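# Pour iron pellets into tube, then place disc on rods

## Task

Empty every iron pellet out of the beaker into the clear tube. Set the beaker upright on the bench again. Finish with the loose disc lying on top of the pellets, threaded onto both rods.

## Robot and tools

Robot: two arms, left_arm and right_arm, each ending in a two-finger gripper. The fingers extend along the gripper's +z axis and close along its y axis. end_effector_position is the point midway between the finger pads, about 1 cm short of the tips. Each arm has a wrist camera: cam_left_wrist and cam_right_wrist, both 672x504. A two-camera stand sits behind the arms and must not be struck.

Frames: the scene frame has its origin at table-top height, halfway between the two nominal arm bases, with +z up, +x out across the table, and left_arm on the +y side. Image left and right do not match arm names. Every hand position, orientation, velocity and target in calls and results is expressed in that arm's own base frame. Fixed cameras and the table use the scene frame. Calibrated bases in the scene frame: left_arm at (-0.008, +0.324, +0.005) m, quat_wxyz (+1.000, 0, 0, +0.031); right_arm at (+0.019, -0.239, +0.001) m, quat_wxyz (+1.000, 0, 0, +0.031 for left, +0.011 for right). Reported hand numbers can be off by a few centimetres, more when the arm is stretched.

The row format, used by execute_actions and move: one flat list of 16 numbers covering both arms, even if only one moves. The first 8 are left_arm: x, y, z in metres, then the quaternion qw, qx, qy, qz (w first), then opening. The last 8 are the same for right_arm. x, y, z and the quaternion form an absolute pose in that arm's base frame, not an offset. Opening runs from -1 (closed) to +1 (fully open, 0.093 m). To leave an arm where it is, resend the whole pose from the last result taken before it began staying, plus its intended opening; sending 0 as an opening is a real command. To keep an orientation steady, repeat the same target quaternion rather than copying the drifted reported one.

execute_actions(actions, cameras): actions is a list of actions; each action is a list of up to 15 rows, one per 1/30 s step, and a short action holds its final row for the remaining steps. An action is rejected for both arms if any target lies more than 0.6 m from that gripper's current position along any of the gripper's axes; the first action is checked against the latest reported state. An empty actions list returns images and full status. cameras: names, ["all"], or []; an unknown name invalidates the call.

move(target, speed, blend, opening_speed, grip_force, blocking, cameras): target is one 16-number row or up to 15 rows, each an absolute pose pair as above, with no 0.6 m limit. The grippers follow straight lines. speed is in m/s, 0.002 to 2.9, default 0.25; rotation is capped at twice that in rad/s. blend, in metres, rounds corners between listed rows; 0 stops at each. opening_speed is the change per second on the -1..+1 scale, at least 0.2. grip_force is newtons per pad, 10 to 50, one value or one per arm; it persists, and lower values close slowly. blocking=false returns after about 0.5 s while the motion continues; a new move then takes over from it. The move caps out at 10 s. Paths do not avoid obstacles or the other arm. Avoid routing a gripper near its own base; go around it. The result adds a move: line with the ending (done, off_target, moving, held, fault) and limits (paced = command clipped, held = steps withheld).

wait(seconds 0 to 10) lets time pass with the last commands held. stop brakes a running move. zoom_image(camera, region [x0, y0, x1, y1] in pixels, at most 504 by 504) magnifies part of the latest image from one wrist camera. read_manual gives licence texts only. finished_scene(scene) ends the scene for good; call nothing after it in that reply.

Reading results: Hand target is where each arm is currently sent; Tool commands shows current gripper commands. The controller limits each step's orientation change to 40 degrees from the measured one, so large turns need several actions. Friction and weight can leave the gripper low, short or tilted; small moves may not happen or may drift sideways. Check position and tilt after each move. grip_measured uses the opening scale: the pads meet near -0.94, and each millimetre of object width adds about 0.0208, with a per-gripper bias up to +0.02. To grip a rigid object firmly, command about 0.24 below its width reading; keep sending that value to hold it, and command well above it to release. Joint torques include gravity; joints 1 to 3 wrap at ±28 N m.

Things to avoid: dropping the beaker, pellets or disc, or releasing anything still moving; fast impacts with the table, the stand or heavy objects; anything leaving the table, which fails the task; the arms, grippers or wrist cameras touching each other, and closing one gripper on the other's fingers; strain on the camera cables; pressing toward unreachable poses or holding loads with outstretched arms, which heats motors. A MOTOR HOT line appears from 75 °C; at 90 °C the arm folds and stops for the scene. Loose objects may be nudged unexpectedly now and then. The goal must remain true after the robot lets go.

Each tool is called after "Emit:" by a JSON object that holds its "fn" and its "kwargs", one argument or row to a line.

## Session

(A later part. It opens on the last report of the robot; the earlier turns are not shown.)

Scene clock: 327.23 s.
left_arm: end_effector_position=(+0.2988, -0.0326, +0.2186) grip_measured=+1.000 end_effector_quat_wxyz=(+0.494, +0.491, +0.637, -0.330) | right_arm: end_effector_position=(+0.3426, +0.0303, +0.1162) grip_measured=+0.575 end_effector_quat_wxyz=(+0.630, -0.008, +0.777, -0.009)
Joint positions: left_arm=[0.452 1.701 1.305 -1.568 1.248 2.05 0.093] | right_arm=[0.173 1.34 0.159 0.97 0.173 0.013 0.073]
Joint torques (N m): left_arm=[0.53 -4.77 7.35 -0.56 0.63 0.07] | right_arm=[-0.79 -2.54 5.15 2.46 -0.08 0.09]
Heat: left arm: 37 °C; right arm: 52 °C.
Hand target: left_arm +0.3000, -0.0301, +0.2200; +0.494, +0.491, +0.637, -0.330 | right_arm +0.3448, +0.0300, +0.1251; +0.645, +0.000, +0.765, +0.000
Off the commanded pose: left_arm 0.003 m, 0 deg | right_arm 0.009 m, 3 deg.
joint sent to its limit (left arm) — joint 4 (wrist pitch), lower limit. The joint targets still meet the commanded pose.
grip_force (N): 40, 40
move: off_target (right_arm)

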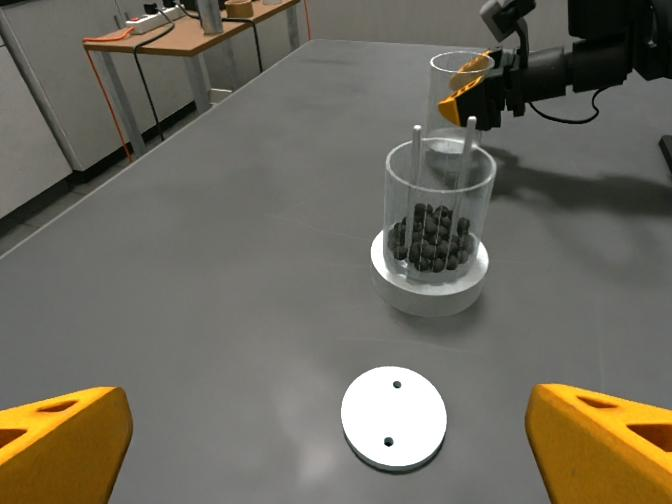

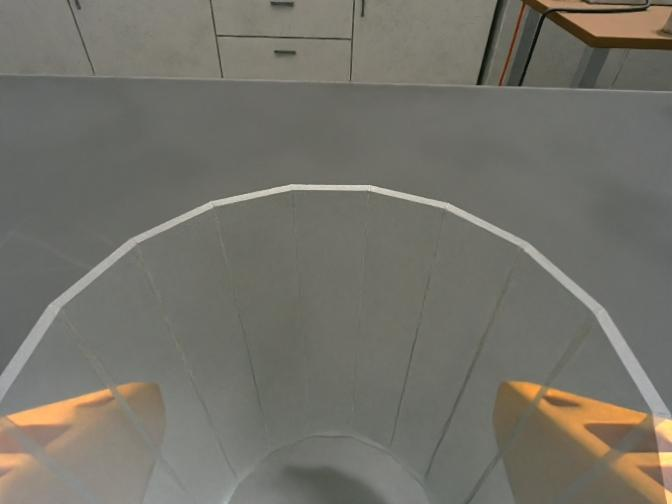

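Emit:
{"fn": "move", "kwargs": {
  "target": [0.3,-0.03,0.22,0.494,0.491,0.637,-0.331,1,0.345,0.03,0.095,0.648,0.004,0.762,0.004,0.2],
  "speed": 0.03
}}

Emit:
{"fn": "move", "kwargs": {
  "target": [0.3,-0.03,0.22,0.494,0.491,0.637,-0.331,1,0.345,0.03,0.088,0.648,0.004,0.762,0.004,0.2],
  "speed": 0.02,
  "cameras": ["cam_left_wrist"]
}}

Scene clock: 335.93 s.
left_arm: end_effector_position=(+0.2988, -0.0326, +0.2186) grip_measured=+1.000 end_effector_quat_wxyz=(+0.494, +0.491, +0.637, -0.330) | right_arm: end_effector_position=(+0.3453, +0.0308, +0.0930) grip_measured=+0.575 end_effector_quat_wxyz=(+0.642, -0.001, +0.767, -0.003)
Joint positions: left_arm=[0.452 1.701 1.305 -1.568 1.248 2.05 0.093] | right_arm=[0.173 1.632 0.116 1.337 0.173 0.025 0.073]
Joint torques (N m): left_arm=[0.54 -4.75 7.34 -0.55 0.63 0.07] | right_arm=[-0.81 -3.03 2.97 2.31 -0.1 0.07]
Heat: left arm: 37 °C; right arm: 54 °C.
Hand target: left_arm +0.3000, -0.0301, +0.2200; +0.494, +0.491, +0.637, -0.330 | right_arm +0.3450, +0.0300, +0.0952; +0.647, +0.004, +0.762, +0.004
Off the commanded pose: left_arm 0.003 m, 0 deg | right_arm 0.002 m, 1 deg.
joint sent to its limit (left arm) — joint 4 (wrist pitch), lower limit. The joint targets still meet the commanded pose.
grip_force (N): 40, 40
move: done

Scene clock: 336.83 s.
left_arm: end_effector_position=(+0.2988, -0.0326, +0.2186) grip_measured=+1.000 end_effector_quat_wxyz=(+0.494, +0.491, +0.637, -0.330) | right_arm: end_effector_position=(+0.3476, +0.0312, +0.0934) grip_measured=+0.575 end_effector_quat_wxyz=(+0.653, +0.000, +0.758, -0.001)
Joint positions: left_arm=[0.452 1.701 1.305 -1.568 1.248 2.05 0.093] | right_arm=[0.173 1.701 0.115 1.435 0.173 0.025 0.073]
Joint torques (N m): left_arm=[0.53 -4.77 7.32 -0.56 0.63 0.08] | right_arm=[-0.79 -2.63 2.1 2.15 -0.09 0.08]
Heat: left arm: 37 °C; right arm: 54 °C.
Hand target: left_arm +0.3000, -0.0301, +0.2200; +0.494, +0.491, +0.637, -0.330 | right_arm +0.3449, +0.0300, +0.0881; +0.647, +0.004, +0.762, +0.004
Off the commanded pose: left_arm 0.003 m, 0 deg | right_arm 0.006 m, 1 deg.
joint sent to its limit (left arm) — joint 4 (wrist pitch), lower limit. The joint targets still meet the commanded pose.
grip_force (N): 40, 40
move: done
Images, in order (width x height): cam_left_wrist 672x504.

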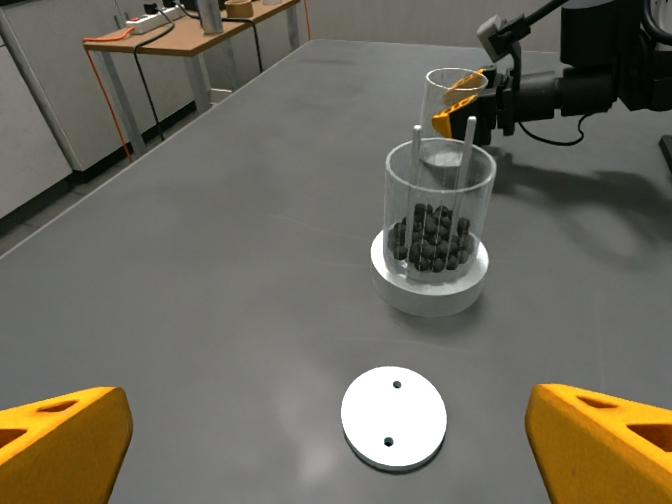

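Emit:
{"fn": "move", "kwargs": {
  "target": [
    [0.3,-0.03,0.22,0.494,0.491,0.637,-0.331,1,0.345,0.031,0.094,0.648,0,0.762,0,0.2],
    [0.3,-0.03,0.22,0.494,0.491,0.637,-0.331,1,0.345,0.031,0.094,0.648,0,0.762,0,1],
    [0.3,-0.03,0.22,0.494,0.491,0.637,-0.331,1,0.345,0.031,0.25,0.648,0,0.762,0,1]
  ],
  "speed": 0.06,
  "opening_speed": 0.4,
  "cameras": ["all"]
}}

Scene clock: 350.07 s.
left_arm: end_effector_position=(+0.2988, -0.0326, +0.2186) grip_measured=+1.000 end_effector_quat_wxyz=(+0.494, +0.491, +0.637, -0.330) | right_arm: end_effector_position=(+0.3428, +0.0303, +0.2282) grip_measured=+1.000 end_effector_quat_wxyz=(+0.627, -0.003, +0.779, -0.006)
Joint positions: left_arm=[0.452 1.701 1.305 -1.568 1.248 2.05 0.093] | right_arm=[0.173 0.921 0.506 0.197 0.173 0.025 0.093]
Joint torques (N m): left_arm=[0.53 -4.77 7.32 -0.56 0.63 0.08] | right_arm=[-0.24 -2.86 10.18 2.15 -0.01 -0.03]
Heat: left arm: 37 °C; right arm: 55 °C.
Hand target: left_arm +0.3000, -0.0301, +0.2200; +0.494, +0.491, +0.637, -0.330 | right_arm +0.3443, +0.0309, +0.2498; +0.648, +0.000, +0.762, +0.000
Off the commanded pose: left_arm 0.003 m, 0 deg | right_arm 0.022 m, 3 deg.
joint sent to its limit (left arm) — joint 4 (wrist pitch), lower limit. The joint targets still meet the commanded pose.
grip_force (N): 40, 40
move: off_target (right_arm)

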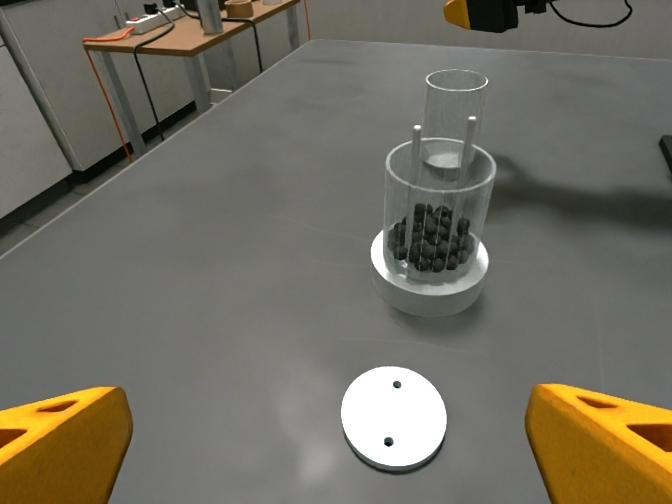

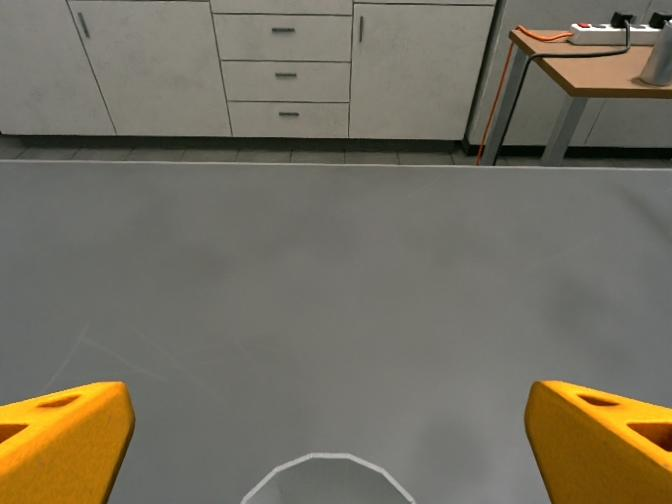

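Emit:
{"fn": "move", "kwargs": {
  "target": [
    [0.3,-0.08,0.22,0.494,0.491,0.637,-0.331,1,0.25,0.03,0.27,0.574,0,0.819,0,1],
    [0.302,-0.14,0.15,0,-0.2756,0.9613,0,1,0.20,-0.03,0.25,0.574,0,0.819,0,1]
  ],
  "speed": 0.2,
  "blend": 0.03,
  "cameras": ["cam_left_wrist"]
}}

Scene clock: 392.63 s.
left_arm: end_effector_position=(+0.3012, -0.1384, +0.1478) grip_measured=+1.000 end_effector_quat_wxyz=(+0.000, -0.273, +0.962, -0.006) | right_arm: end_effector_position=(+0.2001, -0.0311, +0.2498) grip_measured=+1.000 end_effector_quat_wxyz=(+0.572, +0.007, +0.820, +0.000)
Joint positions: left_arm=[-0.426 1.793 1.629 -1.4 0.01 -0.979 0.093] | right_arm=[-0.615 0.343 0.672 -0.749 -0.564 -0.227 0.093]
Joint torques (N m): left_arm=[-0.84 -5.83 8.7 0.19 -0.12 -0.23] | right_arm=[-0.77 1.95 6.16 1.86 -0.34 -0.17]
Heat: left arm: 38 °C; right arm: 54 °C.
Hand target: left_arm +0.3020, -0.1400, +0.1499; +0.000, -0.276, +0.961, +0.000 | right_arm +0.2000, -0.0300, +0.2499; +0.574, +0.000, +0.819, +0.000
Off the commanded pose: left_arm 0.003 m, 1 deg | right_arm 0.001 m, 1 deg.
grip_force (N): 40, 40
move: done
Images, in order (width x height): cam_left_wrist 672x504.

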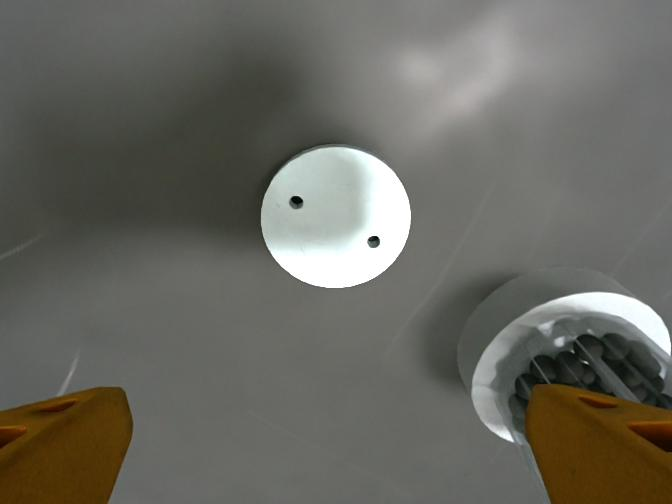

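Emit:
{"fn": "move", "kwargs": {
  "target": [0.302,-0.142,0.055,0,-0.2756,0.9613,0,1,0.20,-0.03,0.25,0.574,0,0.819,0,1],
  "speed": 0.1,
  "cameras": ["cam_left_wrist"]
}}

Scene clock: 402.93 s.
left_arm: end_effector_position=(+0.2996, -0.1396, +0.0591) grip_measured=+1.000 end_effector_quat_wxyz=(-0.006, -0.273, +0.962, -0.001) | right_arm: end_effector_position=(+0.2001, -0.0310, +0.2499) grip_measured=+1.000 end_effector_quat_wxyz=(+0.572, +0.006, +0.820, +0.000)
Joint positions: left_arm=[-0.431 1.835 1.326 -1.069 0.01 -0.984 0.093] | right_arm=[-0.615 0.343 0.672 -0.749 -0.565 -0.227 0.093]
Joint torques (N m): left_arm=[-0.87 -6.22 6.11 0.53 -0.12 -0.23] | right_arm=[-0.81 1.96 6.16 1.87 -0.33 -0.19]
Heat: left arm: 39 °C; right arm: 52 °C.
Hand target: left_arm +0.3019, -0.1419, +0.0551; +0.000, -0.276, +0.961, +0.000 | right_arm +0.2000, -0.0300, +0.2500; +0.574, +0.000, +0.819, +0.000
Off the commanded pose: left_arm 0.005 m, 1 deg | right_arm 0.001 m, 1 deg.
grip_force (N): 40, 40
move: done
Images, in order (width x height): cam_left_wrist 672x504.

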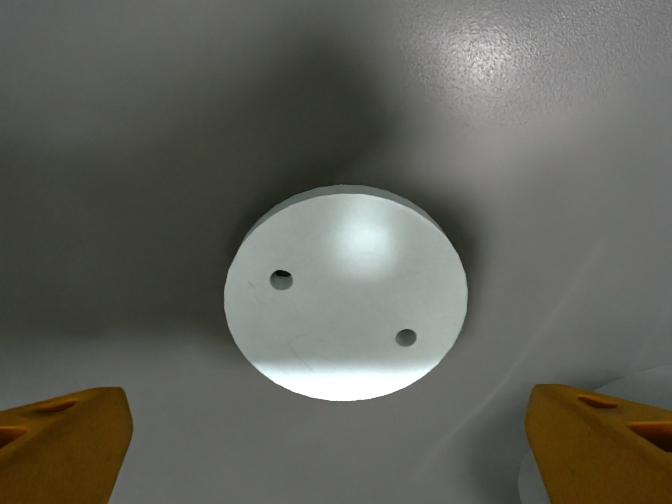

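Emit:
{"fn": "move", "kwargs": {
  "target": [
    [0.305,-0.145,0.018,0,-0.2756,0.9613,0,1,0.20,-0.03,0.25,0.574,0,0.819,0,1],
    [0.305,-0.145,0.009,0,-0.2756,0.9613,0,1,0.20,-0.03,0.25,0.574,0,0.819,0,1]
  ],
  "speed": 0.05,
  "cameras": ["cam_left_wrist"]
}}

Scene clock: 419.40 s.
left_arm: end_effector_position=(+0.3038, -0.1426, +0.0139) grip_measured=+1.000 end_effector_quat_wxyz=(-0.005, -0.274, +0.962, -0.002) | right_arm: end_effector_position=(+0.2001, -0.0310, +0.2499) grip_measured=+1.000 end_effector_quat_wxyz=(+0.572, +0.006, +0.820, +0.000)
Joint positions: left_arm=[-0.434 1.91 1.235 -0.9 0.01 -0.988 0.093] | right_arm=[-0.615 0.343 0.672 -0.749 -0.565 -0.227 0.093]
Joint torques (N m): left_arm=[-0.98 -6.35 5.71 0.51 -0.12 -0.23] | right_arm=[-0.81 1.96 6.16 1.87 -0.32 -0.19]
Heat: left arm: 38 °C; right arm: 51 °C.
Hand target: left_arm +0.3049, -0.1449, +0.0091; +0.000, -0.275, +0.961, +0.000 | right_arm +0.2000, -0.0300, +0.2500; +0.574, +0.000, +0.819, +0.000
Off the commanded pose: left_arm 0.006 m, 1 deg | right_arm 0.001 m, 1 deg.
grip_force (N): 40, 40
move: done
Images, in order (width x height): cam_left_wrist 672x504.

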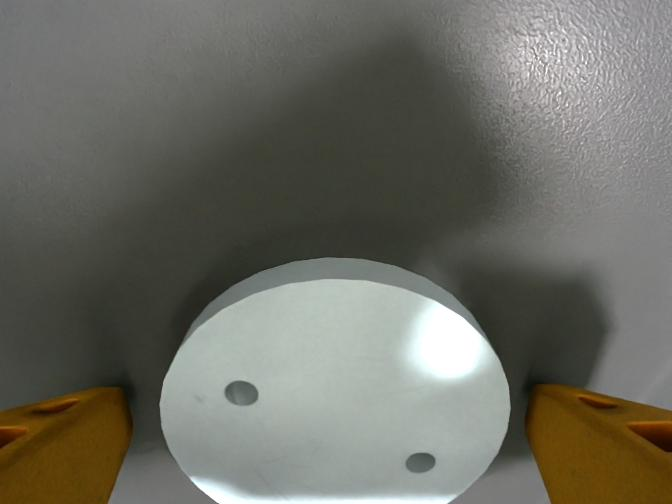

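Emit:
{"fn": "move", "kwargs": {
  "target": [
    [0.305,-0.145,0.009,0,-0.2756,0.9613,0,0.2,0.20,-0.03,0.25,0.574,0,0.819,0,1],
    [0.305,-0.145,0.08,0,-0.2756,0.9613,0,0.2,0.20,-0.03,0.25,0.574,0,0.819,0,1]
  ],
  "speed": 0.06,
  "opening_speed": 0.3,
  "cameras": ["cam_left_wrist"]
}}

Scene clock: 429.27 s.
left_arm: end_effector_position=(+0.3024, -0.1420, +0.0644) grip_measured=+0.544 end_effector_quat_wxyz=(-0.016, -0.274, +0.962, +0.008) | right_arm: end_effector_position=(+0.2001, -0.0310, +0.2499) grip_measured=+1.000 end_effector_quat_wxyz=(+0.572, +0.006, +0.820, +0.000)
Joint positions: left_arm=[-0.434 1.868 1.39 -1.128 0.01 -0.989 0.071] | right_arm=[-0.615 0.343 0.672 -0.749 -0.565 -0.227 0.093]
Joint torques (N m): left_arm=[-0.98 -9.5 8.43 0.09 -0.11 -0.23] | right_arm=[-0.81 1.96 6.16 1.87 -0.33 -0.19]
Heat: left arm: 38 °C; right arm: 51 °C.
Hand target: left_arm +0.3049, -0.1449, +0.0798; +0.000, -0.276, +0.961, +0.000 | right_arm +0.2000, -0.0300, +0.2500; +0.574, +0.000, +0.819, +0.000
Off the commanded pose: left_arm 0.016 m, 2 deg | right_arm 0.001 m, 1 deg.
grip_force (N): 40, 40
move: off_target (left_arm)
Images, in order (width x height): cam_left_wrist 672x504.

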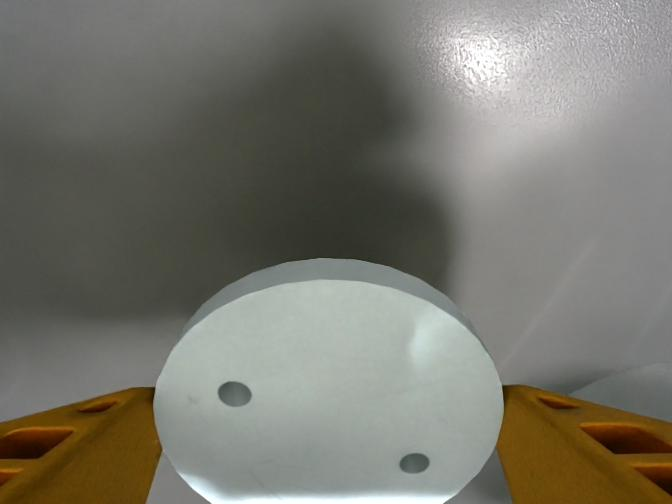

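Emit:
{"fn": "move", "kwargs": {
  "target": [
    [0.305,-0.2,0.235,0,-0.2756,0.9613,0,0.2,0.20,0.0,0.25,0.508,-0.45,0.643,0.356,1],
    [0.303,-0.308,0.235,0,0.267,0.9636,0,0.2,0.25,0.03,0.25,0.508,-0.45,0.643,0.356,1]
  ],
  "speed": 0.15,
  "cameras": ["all"]
}}

Scene clock: 449.97 s.
left_arm: end_effector_position=(+0.3030, -0.3054, +0.2333) grip_measured=+0.543 end_effector_quat_wxyz=(+0.111, +0.254, +0.958, -0.070) | right_arm: end_effector_position=(+0.2483, +0.0289, +0.2401) grip_measured=+1.000 end_effector_quat_wxyz=(+0.512, -0.422, +0.687, +0.297)
Joint positions: left_arm=[-0.786 2.072 2.338 -1.575 0.01 -0.269 0.071] | right_arm=[-0.579 1.393 1.107 -1.552 -1.255 -1.875 0.093]
Joint torques (N m): left_arm=[-0.76 -7.6 8.51 0.81 -0.06 0.09] | right_arm=[0.46 -3.12 7.82 -0.29 -0.96 -0.25]
Heat: left arm: 39 °C; right arm: 48 °C.
Hand target: left_arm +0.3028, -0.3077, +0.2344; +0.113, +0.264, +0.956, -0.067 | right_arm +0.2504, +0.0305, +0.2496; +0.522, -0.423, +0.678, +0.300
Off the commanded pose: left_arm 0.003 m, 15 deg | right_arm 0.010 m, 9 deg.
joint sent to its limit (left arm) — joint 4 (wrist pitch), lower limit. The joint targets are off in orientation, not in position.
joint sent to its limit (right arm) — joint 4 (wrist pitch), lower limit. The joint targets are off in orientation, not in position.
grip_force (N): 40, 40
move: off_target (left_arm, right_arm)

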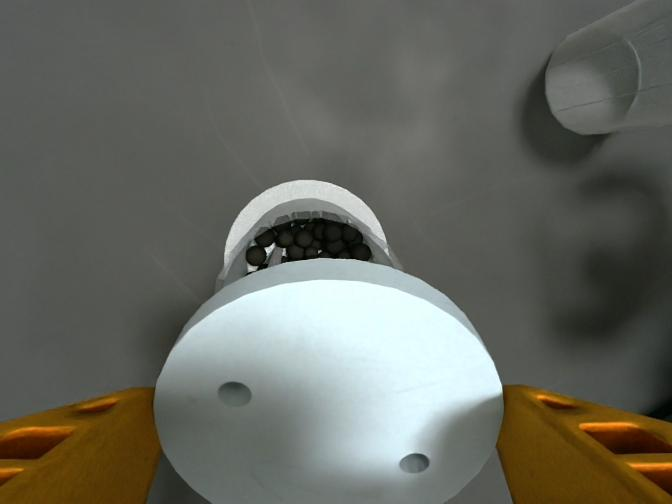

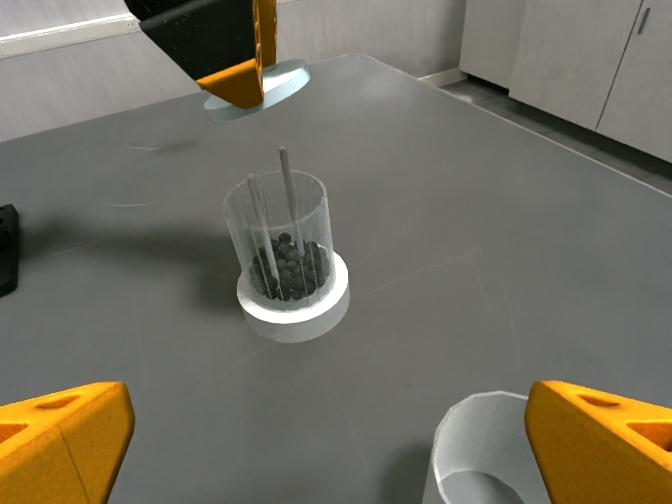

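Emit:
{"fn": "move", "kwargs": {
  "target": [0.305,-0.312,0.19,0,0.267,0.9636,0,0.2,0.25,0.03,0.25,0.522,-0.423,0.678,0.3,1],
  "speed": 0.1,
  "cameras": ["all"]
}}

Scene clock: 457.87 s.
left_arm: end_effector_position=(+0.3088, -0.3112, +0.1962) grip_measured=+0.543 end_effector_quat_wxyz=(+0.072, +0.255, +0.963, -0.047) | right_arm: end_effector_position=(+0.2483, +0.0289, +0.2401) grip_measured=+1.000 end_effector_quat_wxyz=(+0.512, -0.422, +0.687, +0.297)
Joint positions: left_arm=[-0.786 2.158 2.334 -1.575 0.01 -0.268 0.071] | right_arm=[-0.579 1.393 1.107 -1.552 -1.255 -1.875 0.093]
Joint torques (N m): left_arm=[-1.11 -8.31 6.04 0.62 -0.08 0.07] | right_arm=[0.13 -3.41 7.73 -0.29 -0.95 -0.24]
Heat: left arm: 39 °C; right arm: 47 °C.
Hand target: left_arm +0.3048, -0.3117, +0.1897; +0.062, +0.266, +0.961, -0.036 | right_arm +0.2499, +0.0300, +0.2498; +0.522, -0.422, +0.679, +0.298
Off the commanded pose: left_arm 0.007 m, 10 deg | right_arm 0.010 m, 2 deg.
joint sent to its limit (left arm) — joint 4 (wrist pitch), lower limit. The joint targets are off in orientation, not in position.
joint sent to its limit (right arm) — joint 4 (wrist pitch), lower limit. The joint targets still meet the commanded pose.
grip_force (N): 40, 40
move: off_target (left_arm)

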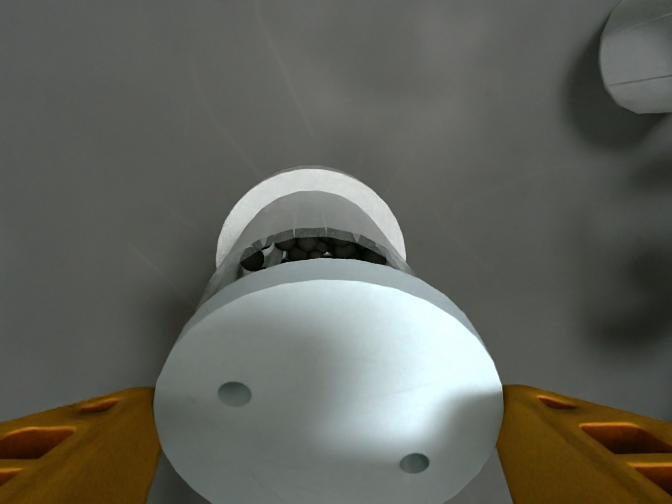

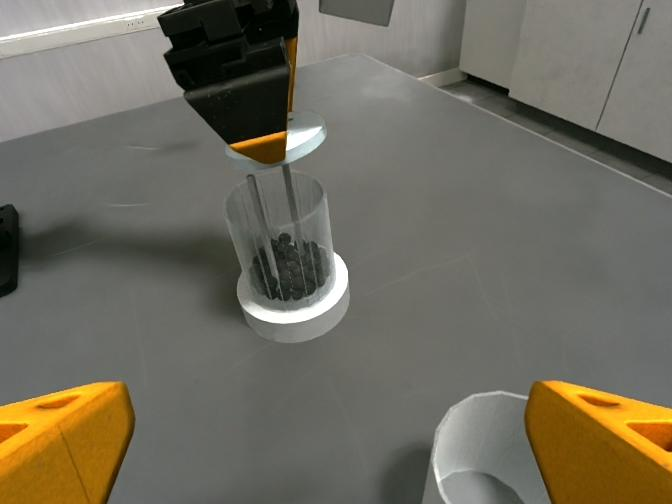

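Emit:
{"fn": "move", "kwargs": {
  "target": [
    [0.27,-0.285,0.2,0,0.284,0.9588,0,0.2,0.25,0.03,0.25,0.522,-0.423,0.678,0.3,1],
    [0.24,-0.268,0.175,0,0.284,0.9588,0,0.2,0.25,0.03,0.25,0.522,-0.423,0.678,0.3,1]
  ],
  "speed": 0.1,
  "cameras": ["all"]
}}

Scene clock: 482.57 s.
left_arm: end_effector_position=(+0.2397, -0.2664, +0.1637) grip_measured=+0.543 end_effector_quat_wxyz=(-0.024, +0.287, +0.958, +0.009) | right_arm: end_effector_position=(+0.2483, +0.0289, +0.2401) grip_measured=+1.000 end_effector_quat_wxyz=(+0.512, -0.422, +0.687, +0.297)
Joint positions: left_arm=[-0.834 1.972 1.928 -1.577 0.01 -0.251 0.071] | right_arm=[-0.579 1.393 1.107 -1.552 -1.255 -1.875 0.093]
Joint torques (N m): left_arm=[-0.7 -10.67 6.01 0.42 -0.08 -0.22] | right_arm=[0.13 -3.41 7.71 -0.29 -0.95 -0.24]
Heat: left arm: 42 °C; right arm: 44 °C.
Hand target: left_arm +0.2399, -0.2678, +0.1748; -0.001, +0.284, +0.959, +0.000 | right_arm +0.2499, +0.0300, +0.2498; +0.522, -0.422, +0.679, +0.298
Off the commanded pose: left_arm 0.011 m, 3 deg | right_arm 0.010 m, 2 deg.
joint sent to its limit (right arm) — joint 4 (wrist pitch), lower limit. The joint targets still meet the commanded pose.
grip_force (N): 40, 40
move: off_target (left_arm)

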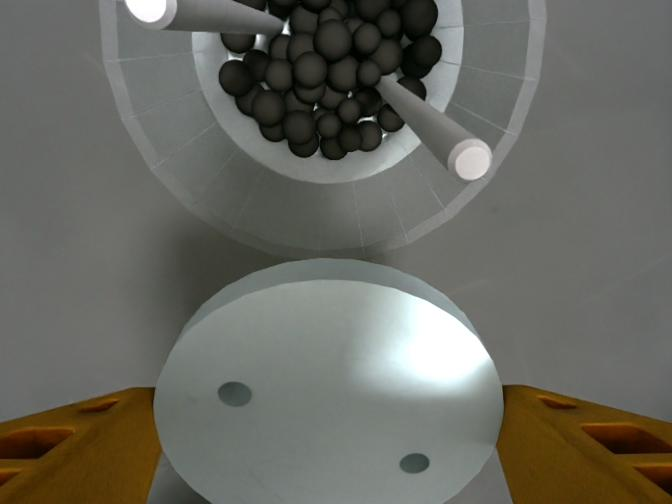

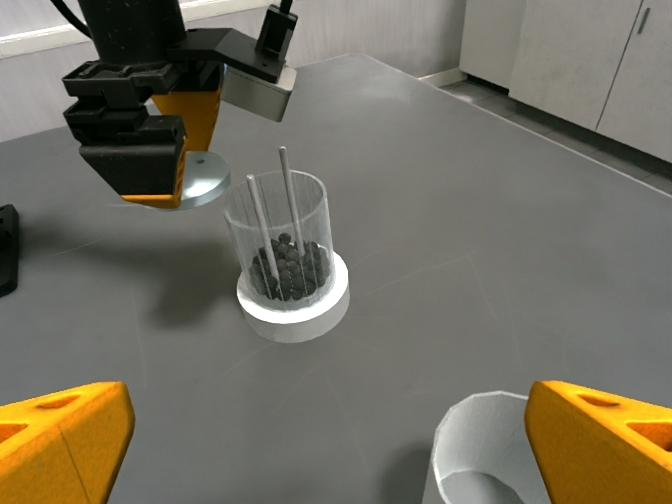

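Emit:
{"fn": "move", "kwargs": {
  "target": [
    [0.27,-0.285,0.20,0,0.2538,0.9673,0,0.2,0.25,0.03,0.25,0.522,-0.423,0.678,0.3,1],
    [0.301,-0.306,0.186,0,0.2538,0.9673,0,0.2,0.25,0.03,0.25,0.522,-0.423,0.678,0.3,1]
  ],
  "speed": 0.06,
  "cameras": ["all"]
}}

Emit:
{"fn": "zoom_image", "kwargs": {
  "camera": "cam_right_wrist",
  "region": [180, 80, 380, 230]
}}

Scene clock: 511.27 s.
left_arm: end_effector_position=(+0.2956, -0.3072, +0.1839) grip_measured=+0.543 end_effector_quat_wxyz=(+0.046, +0.255, +0.965, -0.034) | right_arm: end_effector_position=(+0.2483, +0.0289, +0.2401) grip_measured=+1.000 end_effector_quat_wxyz=(+0.512, -0.422, +0.687, +0.297)
Joint positions: left_arm=[-0.801 2.142 2.264 -1.578 0.01 -0.285 0.071] | right_arm=[-0.579 1.393 1.107 -1.552 -1.255 -1.875 0.093]
Joint torques (N m): left_arm=[0.68 -8.23 8.62 0.53 -0.08 -0.02] | right_arm=[0.13 -3.41 7.72 -0.29 -0.95 -0.24]
Heat: left arm: 44 °C; right arm: 45 °C.
Hand target: left_arm +0.3007, -0.3056, +0.1855; +0.051, +0.253, +0.966, -0.031 | right_arm +0.2499, +0.0300, +0.2498; +0.522, -0.422, +0.679, +0.298
Off the commanded pose: left_arm 0.006 m, 7 deg | right_arm 0.010 m, 2 deg.
joint sent to its limit (left arm) — joint 4 (wrist pitch), lower limit. The joint targets are off in orientation, not in position.
joint sent to its limit (right arm) — joint 4 (wrist pitch), lower limit. The joint targets still meet the commanded pose.
grip_force (N): 40, 40
move: off_target (left_arm)

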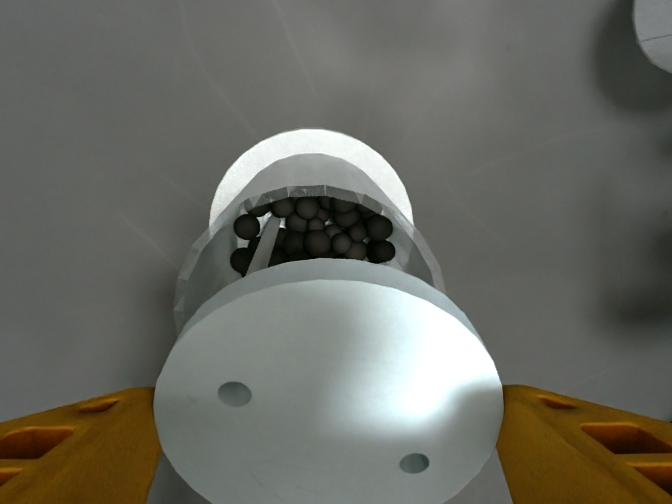

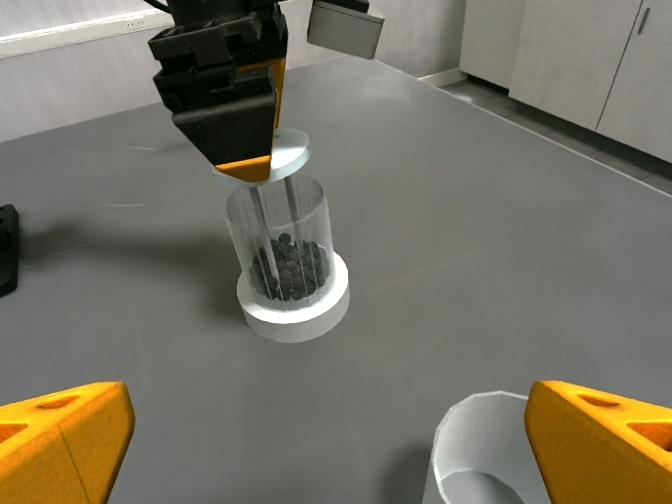

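Scaled by 2.520.

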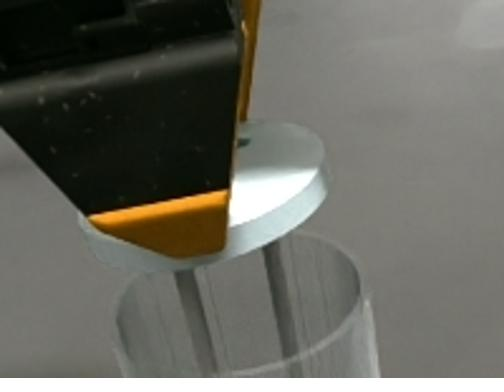

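Emit:
{"fn": "move", "kwargs": {
  "target": [
    [0.305,-0.306,0.23,0.046,0.255,0.965,-0.034,0.2,0.25,0.03,0.25,0.522,-0.423,0.678,0.3,1],
    [0.305,-0.145,0.12,0.052,0.0405,0.997,-0.023,0.2,0.25,0.03,0.25,0.522,-0.423,0.678,0.3,1],
    [0.305,-0.145,0.03,0.052,0.0405,0.997,-0.023,0.2,0.25,0.03,0.25,0.522,-0.423,0.678,0.3,1]
  ],
  "speed": 0.15,
  "cameras": ["cam_left_wrist"]
}}

Emit:
{"fn": "move", "kwargs": {
  "target": [
    [0.305,-0.145,0.016,0.052,0.0405,0.997,-0.023,0.2,0.25,0.03,0.25,0.522,-0.423,0.678,0.3,1],
    [0.305,-0.145,0.010,0.052,0.0405,0.997,-0.023,0.2,0.25,0.03,0.25,0.522,-0.423,0.678,0.3,1]
  ],
  "speed": 0.03
}}

Emit:
{"fn": "move", "kwargs": {
  "target": [
    [0.305,-0.145,0.010,0.052,0.0405,0.997,-0.023,1,0.25,0.03,0.25,0.522,-0.423,0.678,0.3,1],
    [0.305,-0.145,0.010,0.052,0.0405,0.997,-0.023,0.2,0.25,0.03,0.25,0.522,-0.423,0.678,0.3,1],
    [0.305,-0.145,0.09,0.052,0.0405,0.997,-0.023,0.2,0.25,0.03,0.25,0.522,-0.423,0.678,0.3,1]
  ],
  "speed": 0.06,
  "opening_speed": 0.4,
  "cameras": ["cam_left_wrist"]
}}

Scene clock: 537.13 s.
left_arm: end_effector_position=(+0.2995, -0.1450, +0.0317) grip_measured=+0.543 end_effector_quat_wxyz=(+0.043, +0.049, +0.998, -0.023) | right_arm: end_effector_position=(+0.2483, +0.0289, +0.2401) grip_measured=+1.000 end_effector_quat_wxyz=(+0.512, -0.422, +0.687, +0.297)
Joint positions: left_arm=[-0.446 1.788 1.147 -0.832 0.009 -0.349 0.071] | right_arm=[-0.579 1.393 1.107 -1.552 -1.255 -1.875 0.093]
Joint torques (N m): left_arm=[0.28 -6.08 6.38 0.8 -0.06 -0.22] | right_arm=[0.14 -3.41 7.72 -0.29 -0.95 -0.24]
Heat: left arm: 46 °C; right arm: 45 °C.
Hand target: left_arm +0.3049, -0.1449, +0.0301; +0.052, +0.041, +0.998, -0.023 | right_arm +0.2499, +0.0300, +0.2498; +0.522, -0.422, +0.679, +0.298
Off the commanded pose: left_arm 0.006 m, 1 deg | right_arm 0.010 m, 2 deg.
joint sent to its limit (right arm) — joint 4 (wrist pitch), lower limit. The joint targets still meet the commanded pose.
grip_force (N): 40, 40
move: done
Images, in order (width x height): cam_left_wrist 672x504.

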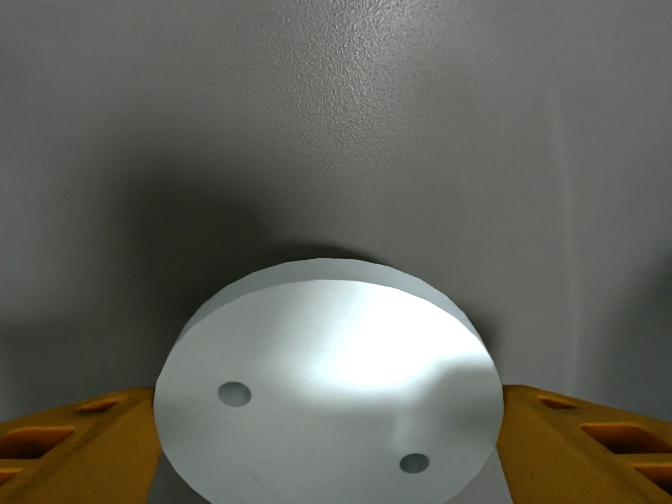

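Scene clock: 538.47 s.
left_arm: end_effector_position=(+0.3014, -0.1459, +0.0165) grip_measured=+0.543 end_effector_quat_wxyz=(+0.048, +0.049, +0.997, -0.025) | right_arm: end_effector_position=(+0.2483, +0.0289, +0.2401) grip_measured=+1.000 end_effector_quat_wxyz=(+0.512, -0.422, +0.687, +0.297)
Joint positions: left_arm=[-0.446 1.812 1.11 -0.762 0.009 -0.349 0.071] | right_arm=[-0.579 1.393 1.107 -1.552 -1.255 -1.875 0.093]
Joint torques (N m): left_arm=[0.27 -5.49 5.49 0.91 -0.07 -0.22] | right_arm=[0.14 -3.41 7.72 -0.29 -0.95 -0.24]
Heat: left arm: 46 °C; right arm: 45 °C.
Hand target: left_arm +0.3048, -0.1449, +0.0102; +0.052, +0.041, +0.998, -0.023 | right_arm +0.2499, +0.0300, +0.2498; +0.522, -0.422, +0.679, +0.298
Off the commanded pose: left_arm 0.007 m, 1 deg | right_arm 0.010 m, 2 deg.
joint sent to its limit (right arm) — joint 4 (wrist pitch), lower limit. The joint targets still meet the commanded pose.
grip_force (N): 40, 40
move: done

Scene clock: 545.57 s.
left_arm: end_effector_position=(+0.3010, -0.1457, +0.0759) grip_measured=+0.202 end_effector_quat_wxyz=(+0.036, +0.048, +0.998, -0.020) | right_arm: end_effector_position=(+0.2483, +0.0289, +0.2401) grip_measured=+1.000 end_effector_quat_wxyz=(+0.512, -0.422, +0.687, +0.297)
Joint positions: left_arm=[-0.446 1.755 1.293 -1.026 0.009 -0.35 0.055] | right_arm=[-0.579 1.393 1.107 -1.552 -1.255 -1.875 0.093]
Joint torques (N m): left_arm=[0.27 -8.54 8.59 0.38 -0.06 -0.21] | right_arm=[0.14 -3.41 7.72 -0.29 -0.95 -0.24]
Heat: left arm: 45 °C; right arm: 45 °C.
Hand target: left_arm +0.3048, -0.1449, +0.0897; +0.052, +0.040, +0.998, -0.023 | right_arm +0.2499, +0.0300, +0.2498; +0.522, -0.422, +0.679, +0.298
Off the commanded pose: left_arm 0.015 m, 2 deg | right_arm 0.010 m, 2 deg.
joint sent to its limit (right arm) — joint 4 (wrist pitch), lower limit. The joint targets still meet the commanded pose.
grip_force (N): 40, 40
move: off_target (left_arm)
Images, in order (width x height): cam_left_wrist 672x504.

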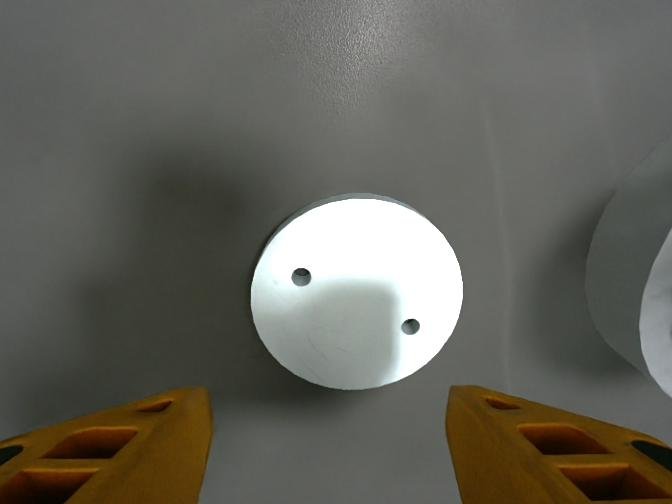

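Emit:
{"fn": "move", "kwargs": {
  "target": [
    [0.305,-0.147,0.06,0.052,0.0405,0.997,-0.023,1,0.25,0.03,0.25,0.522,-0.423,0.678,0.3,1],
    [0.305,-0.147,0.012,0.052,0.0405,0.997,-0.023,1,0.25,0.03,0.25,0.522,-0.423,0.678,0.3,1],
    [0.305,-0.147,0.003,0.052,0.0405,0.997,-0.023,1,0.25,0.03,0.25,0.522,-0.423,0.678,0.3,1]
  ],
  "speed": 0.04,
  "cameras": ["cam_left_wrist"]
}}

Scene clock: 557.27 s.
left_arm: end_effector_position=(+0.3035, -0.1469, +0.0151) grip_measured=+0.999 end_effector_quat_wxyz=(+0.051, +0.046, +0.997, -0.026) | right_arm: end_effector_position=(+0.2483, +0.0289, +0.2401) grip_measured=+1.000 end_effector_quat_wxyz=(+0.512, -0.422, +0.687, +0.297)
Joint positions: left_arm=[-0.446 1.817 1.109 -0.748 0.009 -0.354 0.093] | right_arm=[-0.579 1.393 1.107 -1.552 -1.255 -1.875 0.093]
Joint torques (N m): left_arm=[-0.28 -4.74 4.66 1.05 -0.08 -0.22] | right_arm=[0.14 -3.41 7.72 -0.29 -0.95 -0.24]
Heat: left arm: 45 °C; right arm: 45 °C.
Hand target: left_arm +0.3046, -0.1467, +0.0035; +0.052, +0.040, +0.998, -0.023 | right_arm +0.2499, +0.0300, +0.2498; +0.522, -0.422, +0.679, +0.298
Off the commanded pose: left_arm 0.012 m, 1 deg | right_arm 0.010 m, 2 deg.
joint sent to its limit (right arm) — joint 4 (wrist pitch), lower limit. The joint targets still meet the commanded pose.
grip_force (N): 40, 40
move: off_target (left_arm)
Images, in order (width x height): cam_left_wrist 672x504.

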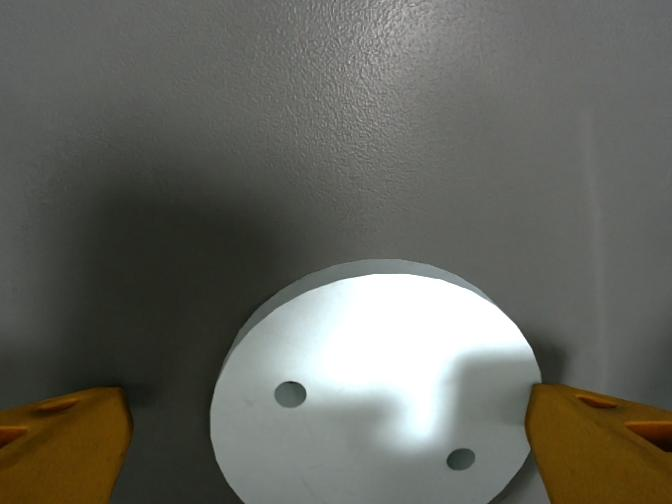

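Emit:
{"fn": "move", "kwargs": {
  "target": [
    [0.305,-0.147,0.035,0.052,0.0405,0.997,-0.023,1,0.25,0.03,0.25,0.522,-0.423,0.678,0.3,1],
    [0.304,-0.158,0.035,0.052,0.0405,0.997,-0.023,1,0.25,0.03,0.25,0.522,-0.423,0.678,0.3,1],
    [0.304,-0.158,0.006,0.052,0.0405,0.997,-0.023,1,0.25,0.03,0.25,0.522,-0.423,0.678,0.3,1]
  ],
  "speed": 0.04,
  "cameras": ["cam_left_wrist"]
}}

Scene clock: 569.50 s.
left_arm: end_effector_position=(+0.3003, -0.1559, +0.0115) grip_measured=+0.999 end_effector_quat_wxyz=(+0.044, +0.044, +0.998, -0.025) | right_arm: end_effector_position=(+0.2483, +0.0289, +0.2401) grip_measured=+1.000 end_effector_quat_wxyz=(+0.512, -0.422, +0.687, +0.297)
Joint positions: left_arm=[-0.475 1.838 1.122 -0.754 0.008 -0.388 0.093] | right_arm=[-0.579 1.393 1.107 -1.552 -1.255 -1.875 0.093]
Joint torques (N m): left_arm=[-0.61 -5.75 5.61 0.92 -0.11 -0.2] | right_arm=[0.13 -3.41 7.73 -0.29 -0.95 -0.24]
Heat: left arm: 43 °C; right arm: 46 °C.
Hand target: left_arm +0.3039, -0.1579, +0.0062; +0.052, +0.040, +0.998, -0.023 | right_arm +0.2499, +0.0300, +0.2498; +0.522, -0.422, +0.679, +0.298
Off the commanded pose: left_arm 0.007 m, 1 deg | right_arm 0.010 m, 2 deg.
joint sent to its limit (right arm) — joint 4 (wrist pitch), lower limit. The joint targets still meet the commanded pose.
grip_force (N): 40, 40
move: done
Images, in order (width x height): cam_left_wrist 672x504.

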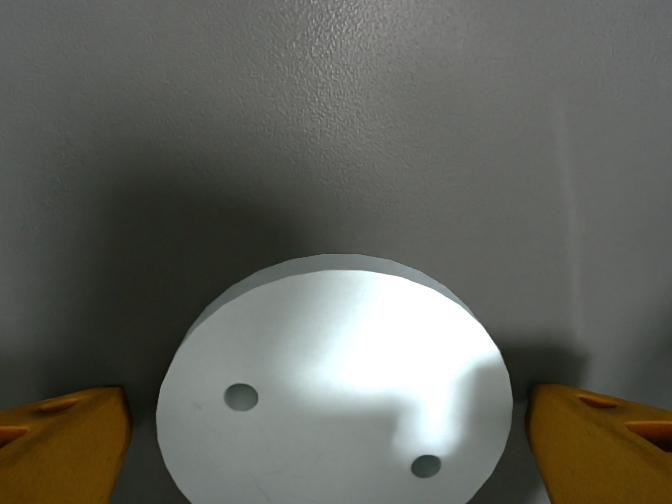

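Centered. Close, lift, go to the rod-inspection offset pose.

Emit:
{"fn": "move", "kwargs": {
  "target": [
    [0.304,-0.158,0.006,0.052,0.0405,0.997,-0.023,0.2,0.25,0.03,0.25,0.522,-0.423,0.678,0.3,1],
    [0.304,-0.158,0.06,0.052,0.0405,0.997,-0.023,0.2,0.25,0.03,0.25,0.522,-0.423,0.678,0.3,1]
  ],
  "speed": 0.05,
  "opening_speed": 0.3
}}

Emit:
{"fn": "move", "kwargs": {
  "target": [
    [0.28,-0.2,0.2,0.046,0.255,0.965,-0.034,0.2,0.25,0.03,0.25,0.522,-0.423,0.678,0.3,1],
    [0.243,-0.27,0.185,0.046,0.255,0.965,-0.034,0.2,0.25,0.03,0.25,0.522,-0.423,0.678,0.3,1]
  ],
  "speed": 0.12,
  "cameras": ["all"]
}}

Scene clock: 580.67 s.
left_arm: end_effector_position=(+0.2992, -0.1550, +0.0443) grip_measured=+0.547 end_effector_quat_wxyz=(+0.033, +0.043, +0.998, -0.019) | right_arm: end_effector_position=(+0.2483, +0.0289, +0.2401) grip_measured=+1.000 end_effector_quat_wxyz=(+0.512, -0.422, +0.687, +0.297)
Joint positions: left_arm=[-0.475 1.803 1.221 -0.913 0.006 -0.388 0.071] | right_arm=[-0.579 1.393 1.107 -1.552 -1.255 -1.875 0.093]
Joint torques (N m): left_arm=[-0.61 -9.01 8.53 0.38 -0.09 -0.2] | right_arm=[0.13 -3.41 7.72 -0.29 -0.95 -0.24]
Heat: left arm: 42 °C; right arm: 46 °C.
Hand target: left_arm +0.3039, -0.1579, +0.0598; +0.052, +0.040, +0.998, -0.023 | right_arm +0.2499, +0.0300, +0.2498; +0.522, -0.422, +0.679, +0.298
Off the commanded pose: left_arm 0.017 m, 2 deg | right_arm 0.010 m, 2 deg.
joint sent to its limit (right arm) — joint 4 (wrist pitch), lower limit. The joint targets still meet the commanded pose.
grip_force (N): 40, 40
move: off_target (left_arm)

Scene clock: 584.40 s.
left_arm: end_effector_position=(+0.2349, -0.2629, +0.1811) grip_measured=+0.547 end_effector_quat_wxyz=(+0.028, +0.261, +0.965, -0.029) | right_arm: end_effector_position=(+0.2483, +0.0289, +0.2401) grip_measured=+1.000 end_effector_quat_wxyz=(+0.512, -0.422, +0.687, +0.297)
Joint positions: left_arm=[-0.832 1.828 1.804 -1.468 0.02 -0.305 0.071] | right_arm=[-0.579 1.393 1.107 -1.552 -1.255 -1.875 0.093]
Joint torques (N m): left_arm=[-0.34 -6.31 8.88 0.74 -0.11 -0.23] | right_arm=[0.13 -3.41 7.73 -0.29 -0.95 -0.24]
Heat: left arm: 42 °C; right arm: 46 °C.
Hand target: left_arm +0.2427, -0.2699, +0.1851; +0.046, +0.255, +0.965, -0.034 | right_arm +0.2499, +0.0300, +0.2498; +0.522, -0.422, +0.679, +0.298
Off the commanded pose: left_arm 0.011 m, 2 deg | right_arm 0.010 m, 2 deg.
joint sent to its limit (right arm) — joint 4 (wrist pitch), lower limit. The joint targets still meet the commanded pose.
grip_force (N): 40, 40
move: off_target (left_arm)

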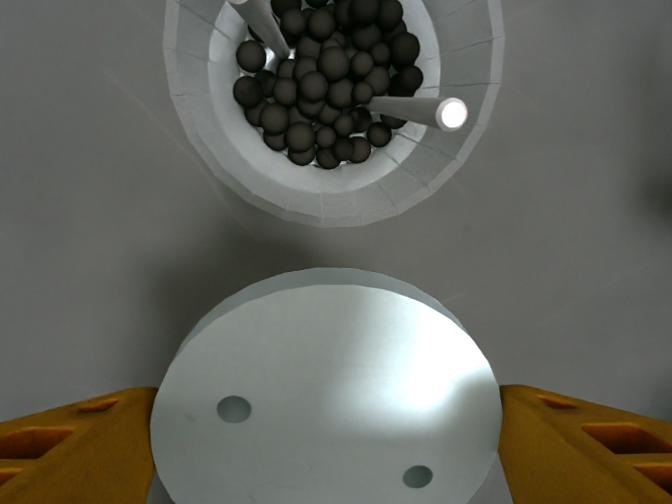

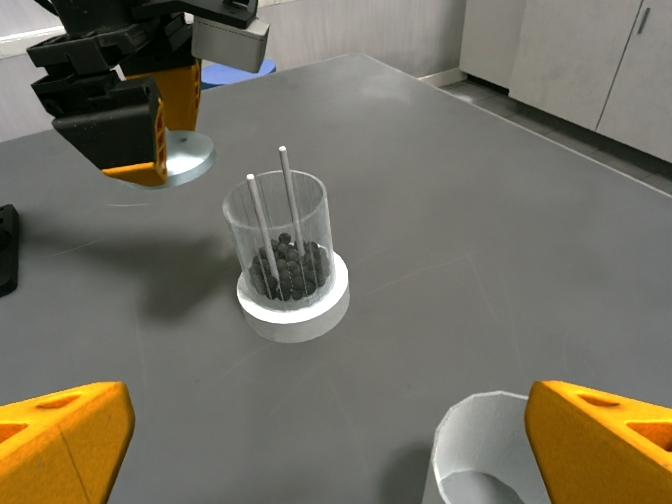

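Emit:
{"fn": "move", "kwargs": {
  "target": [
    [0.25,-0.28,0.215,0.046,0.255,0.965,-0.034,0.2,0.25,0.03,0.25,0.522,-0.423,0.678,0.3,1],
    [0.304,-0.307,0.20,0.046,0.255,0.965,-0.034,0.2,0.25,0.03,0.25,0.522,-0.423,0.678,0.3,1]
  ],
  "speed": 0.06
}}

Emit:
{"fn": "move", "kwargs": {
  "target": [0.305,-0.307,0.188,0.046,0.255,0.965,-0.034,0.2,0.25,0.03,0.25,0.522,-0.423,0.678,0.3,1],
  "speed": 0.04,
  "cameras": ["all"]
}}

Emit:
{"fn": "zoom_image", "kwargs": {
  "camera": "cam_right_wrist",
  "region": [180, 80, 380, 230]
}}

Emit:
{"fn": "zoom_image", "kwargs": {
  "camera": "cam_left_wrist",
  "region": [150, 330, 500, 504]
}}

Scene clock: 607.23 s.
left_arm: end_effector_position=(+0.2997, -0.3082, +0.1978) grip_measured=+0.547 end_effector_quat_wxyz=(+0.064, +0.251, +0.965, -0.049) | right_arm: end_effector_position=(+0.2483, +0.0289, +0.2401) grip_measured=+1.000 end_effector_quat_wxyz=(+0.512, -0.422, +0.687, +0.297)
Joint positions: left_arm=[-0.792 2.127 2.293 -1.576 0.019 -0.284 0.071] | right_arm=[-0.579 1.393 1.107 -1.552 -1.255 -1.875 0.093]
Joint torques (N m): left_arm=[0.61 -8.14 8.59 0.61 -0.04 0.1] | right_arm=[0.14 -3.41 7.73 -0.29 -0.95 -0.24]
Heat: left arm: 42 °C; right arm: 46 °C.
Hand target: left_arm +0.3038, -0.3067, +0.1995; +0.067, +0.254, +0.964, -0.046 | right_arm +0.2499, +0.0300, +0.2498; +0.522, -0.422, +0.679, +0.298
Off the commanded pose: left_arm 0.005 m, 3 deg | right_arm 0.010 m, 2 deg.
joint sent to its limit (left arm) — joint 4 (wrist pitch), lower limit. The joint targets are off in orientation, not in position.
joint sent to its limit (right arm) — joint 4 (wrist pitch), lower limit. The joint targets still meet the commanded pose.
grip_force (N): 40, 40
move: off_target (left_arm)

Scene clock: 608.10 s.
left_arm: end_effector_position=(+0.3009, -0.3094, +0.1889) grip_measured=+0.547 end_effector_quat_wxyz=(+0.054, +0.252, +0.965, -0.043) | right_arm: end_effector_position=(+0.2483, +0.0289, +0.2401) grip_measured=+1.000 end_effector_quat_wxyz=(+0.512, -0.422, +0.687, +0.297)
Joint positions: left_arm=[-0.792 2.149 2.293 -1.576 0.019 -0.282 0.071] | right_arm=[-0.579 1.393 1.107 -1.552 -1.255 -1.875 0.093]
Joint torques (N m): left_arm=[0.76 -8.18 7.91 0.56 -0.04 0.09] | right_arm=[0.14 -3.4 7.72 -0.29 -0.95 -0.24]
Heat: left arm: 42 °C; right arm: 46 °C.
Hand target: left_arm +0.3048, -0.3068, +0.1878; +0.054, +0.255, +0.965, -0.039 | right_arm +0.2499, +0.0300, +0.2498; +0.522, -0.422, +0.679, +0.298
Off the commanded pose: left_arm 0.005 m, 1 deg | right_arm 0.010 m, 2 deg.
joint sent to its limit (left arm) — joint 4 (wrist pitch), lower limit. The joint targets still meet the commanded pose.
joint sent to its limit (right arm) — joint 4 (wrist pitch), lower limit. The joint targets still meet the commanded pose.
grip_force (N): 40, 40
move: done

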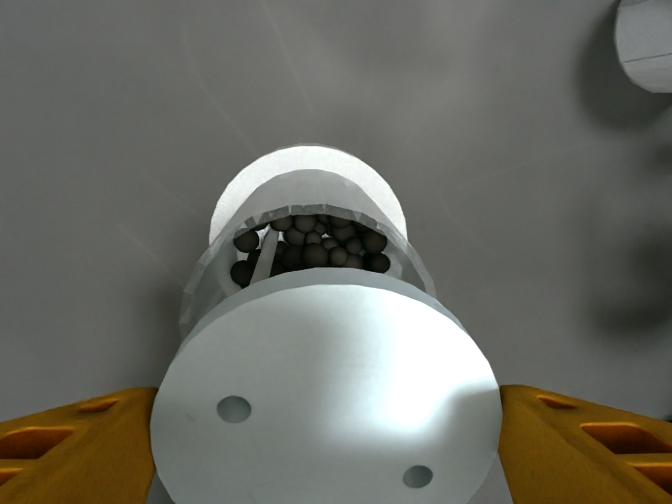

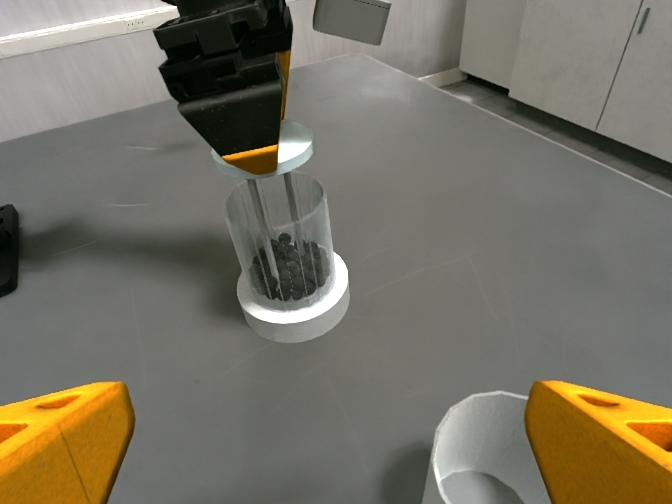

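Scaled by 2.520.

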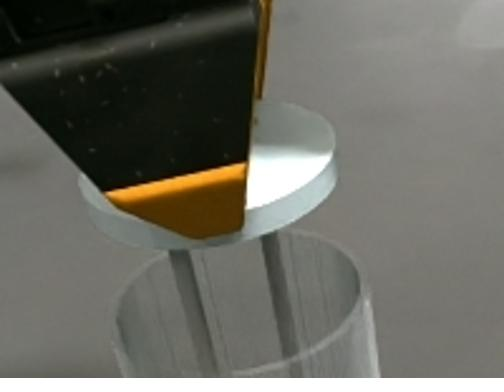

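Scaled by 1.440.

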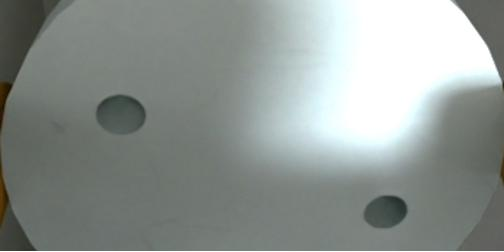

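Emit:
{"fn": "move", "kwargs": {
  "target": [0.3055,-0.301,0.187,0.05,0.255,0.965,-0.038,0.2,0.25,0.03,0.25,0.522,-0.423,0.678,0.3,1],
  "speed": 0.03
}}

Scene clock: 613.90 s.
left_arm: end_effector_position=(+0.3051, -0.3052, +0.1889) grip_measured=+0.547 end_effector_quat_wxyz=(+0.055, +0.252, +0.965, -0.043) | right_arm: end_effector_position=(+0.2483, +0.0289, +0.2401) grip_measured=+1.000 end_effector_quat_wxyz=(+0.512, -0.422, +0.687, +0.297)
Joint positions: left_arm=[-0.778 2.149 2.293 -1.576 0.019 -0.27 0.071] | right_arm=[-0.579 1.393 1.107 -1.552 -1.255 -1.875 0.093]
Joint torques (N m): left_arm=[0.62 -9.16 5.87 0.59 0.01 0.08] | right_arm=[0.13 -3.4 7.72 -0.29 -0.95 -0.23]
Heat: left arm: 42 °C; right arm: 46 °C.
Hand target: left_arm +0.3055, -0.3009, +0.1871; +0.050, +0.255, +0.965, -0.038 | right_arm +0.2499, +0.0300, +0.2498; +0.522, -0.422, +0.679, +0.298
Off the commanded pose: left_arm 0.005 m, 1 deg | right_arm 0.010 m, 2 deg.
joint sent to its limit (right arm) — joint 4 (wrist pitch), lower limit. The joint targets still meet the commanded pose.
grip_force (N): 40, 40
move: done

Emit:
{"fn": "move", "kwargs": {
  "target": [0.298,-0.308,0.186,0.05,0.255,0.965,-0.038,0.2,0.25,0.03,0.25,0.522,-0.423,0.678,0.3,1],
  "speed": 0.03
}}

Scene clock: 622.30 s.
left_arm: end_effector_position=(+0.3001, -0.3074, +0.1853) grip_measured=+0.547 end_effector_quat_wxyz=(+0.049, +0.258, +0.964, -0.040) | right_arm: end_effector_position=(+0.2483, +0.0289, +0.2401) grip_measured=+1.000 end_effector_quat_wxyz=(+0.512, -0.422, +0.687, +0.297)
Joint positions: left_arm=[-0.79 2.149 2.279 -1.576 0.019 -0.269 0.071] | right_arm=[-0.579 1.393 1.107 -1.552 -1.255 -1.875 0.093]
Joint torques (N m): left_arm=[-0.69 -9.54 6 0.64 -0.03 -0.2] | right_arm=[0.14 -3.41 7.72 -0.29 -0.95 -0.24]
Heat: left arm: 43 °C; right arm: 46 °C.
Hand target: left_arm +0.2980, -0.3080, +0.1861; +0.050, +0.255, +0.965, -0.038 | right_arm +0.2499, +0.0300, +0.2498; +0.522, -0.422, +0.679, +0.298
Off the commanded pose: left_arm 0.002 m, 0 deg | right_arm 0.010 m, 2 deg.
joint sent to its limit (right arm) — joint 4 (wrist pitch), lower limit. The joint targets still meet the commanded pose.
grip_force (N): 40, 40
move: done


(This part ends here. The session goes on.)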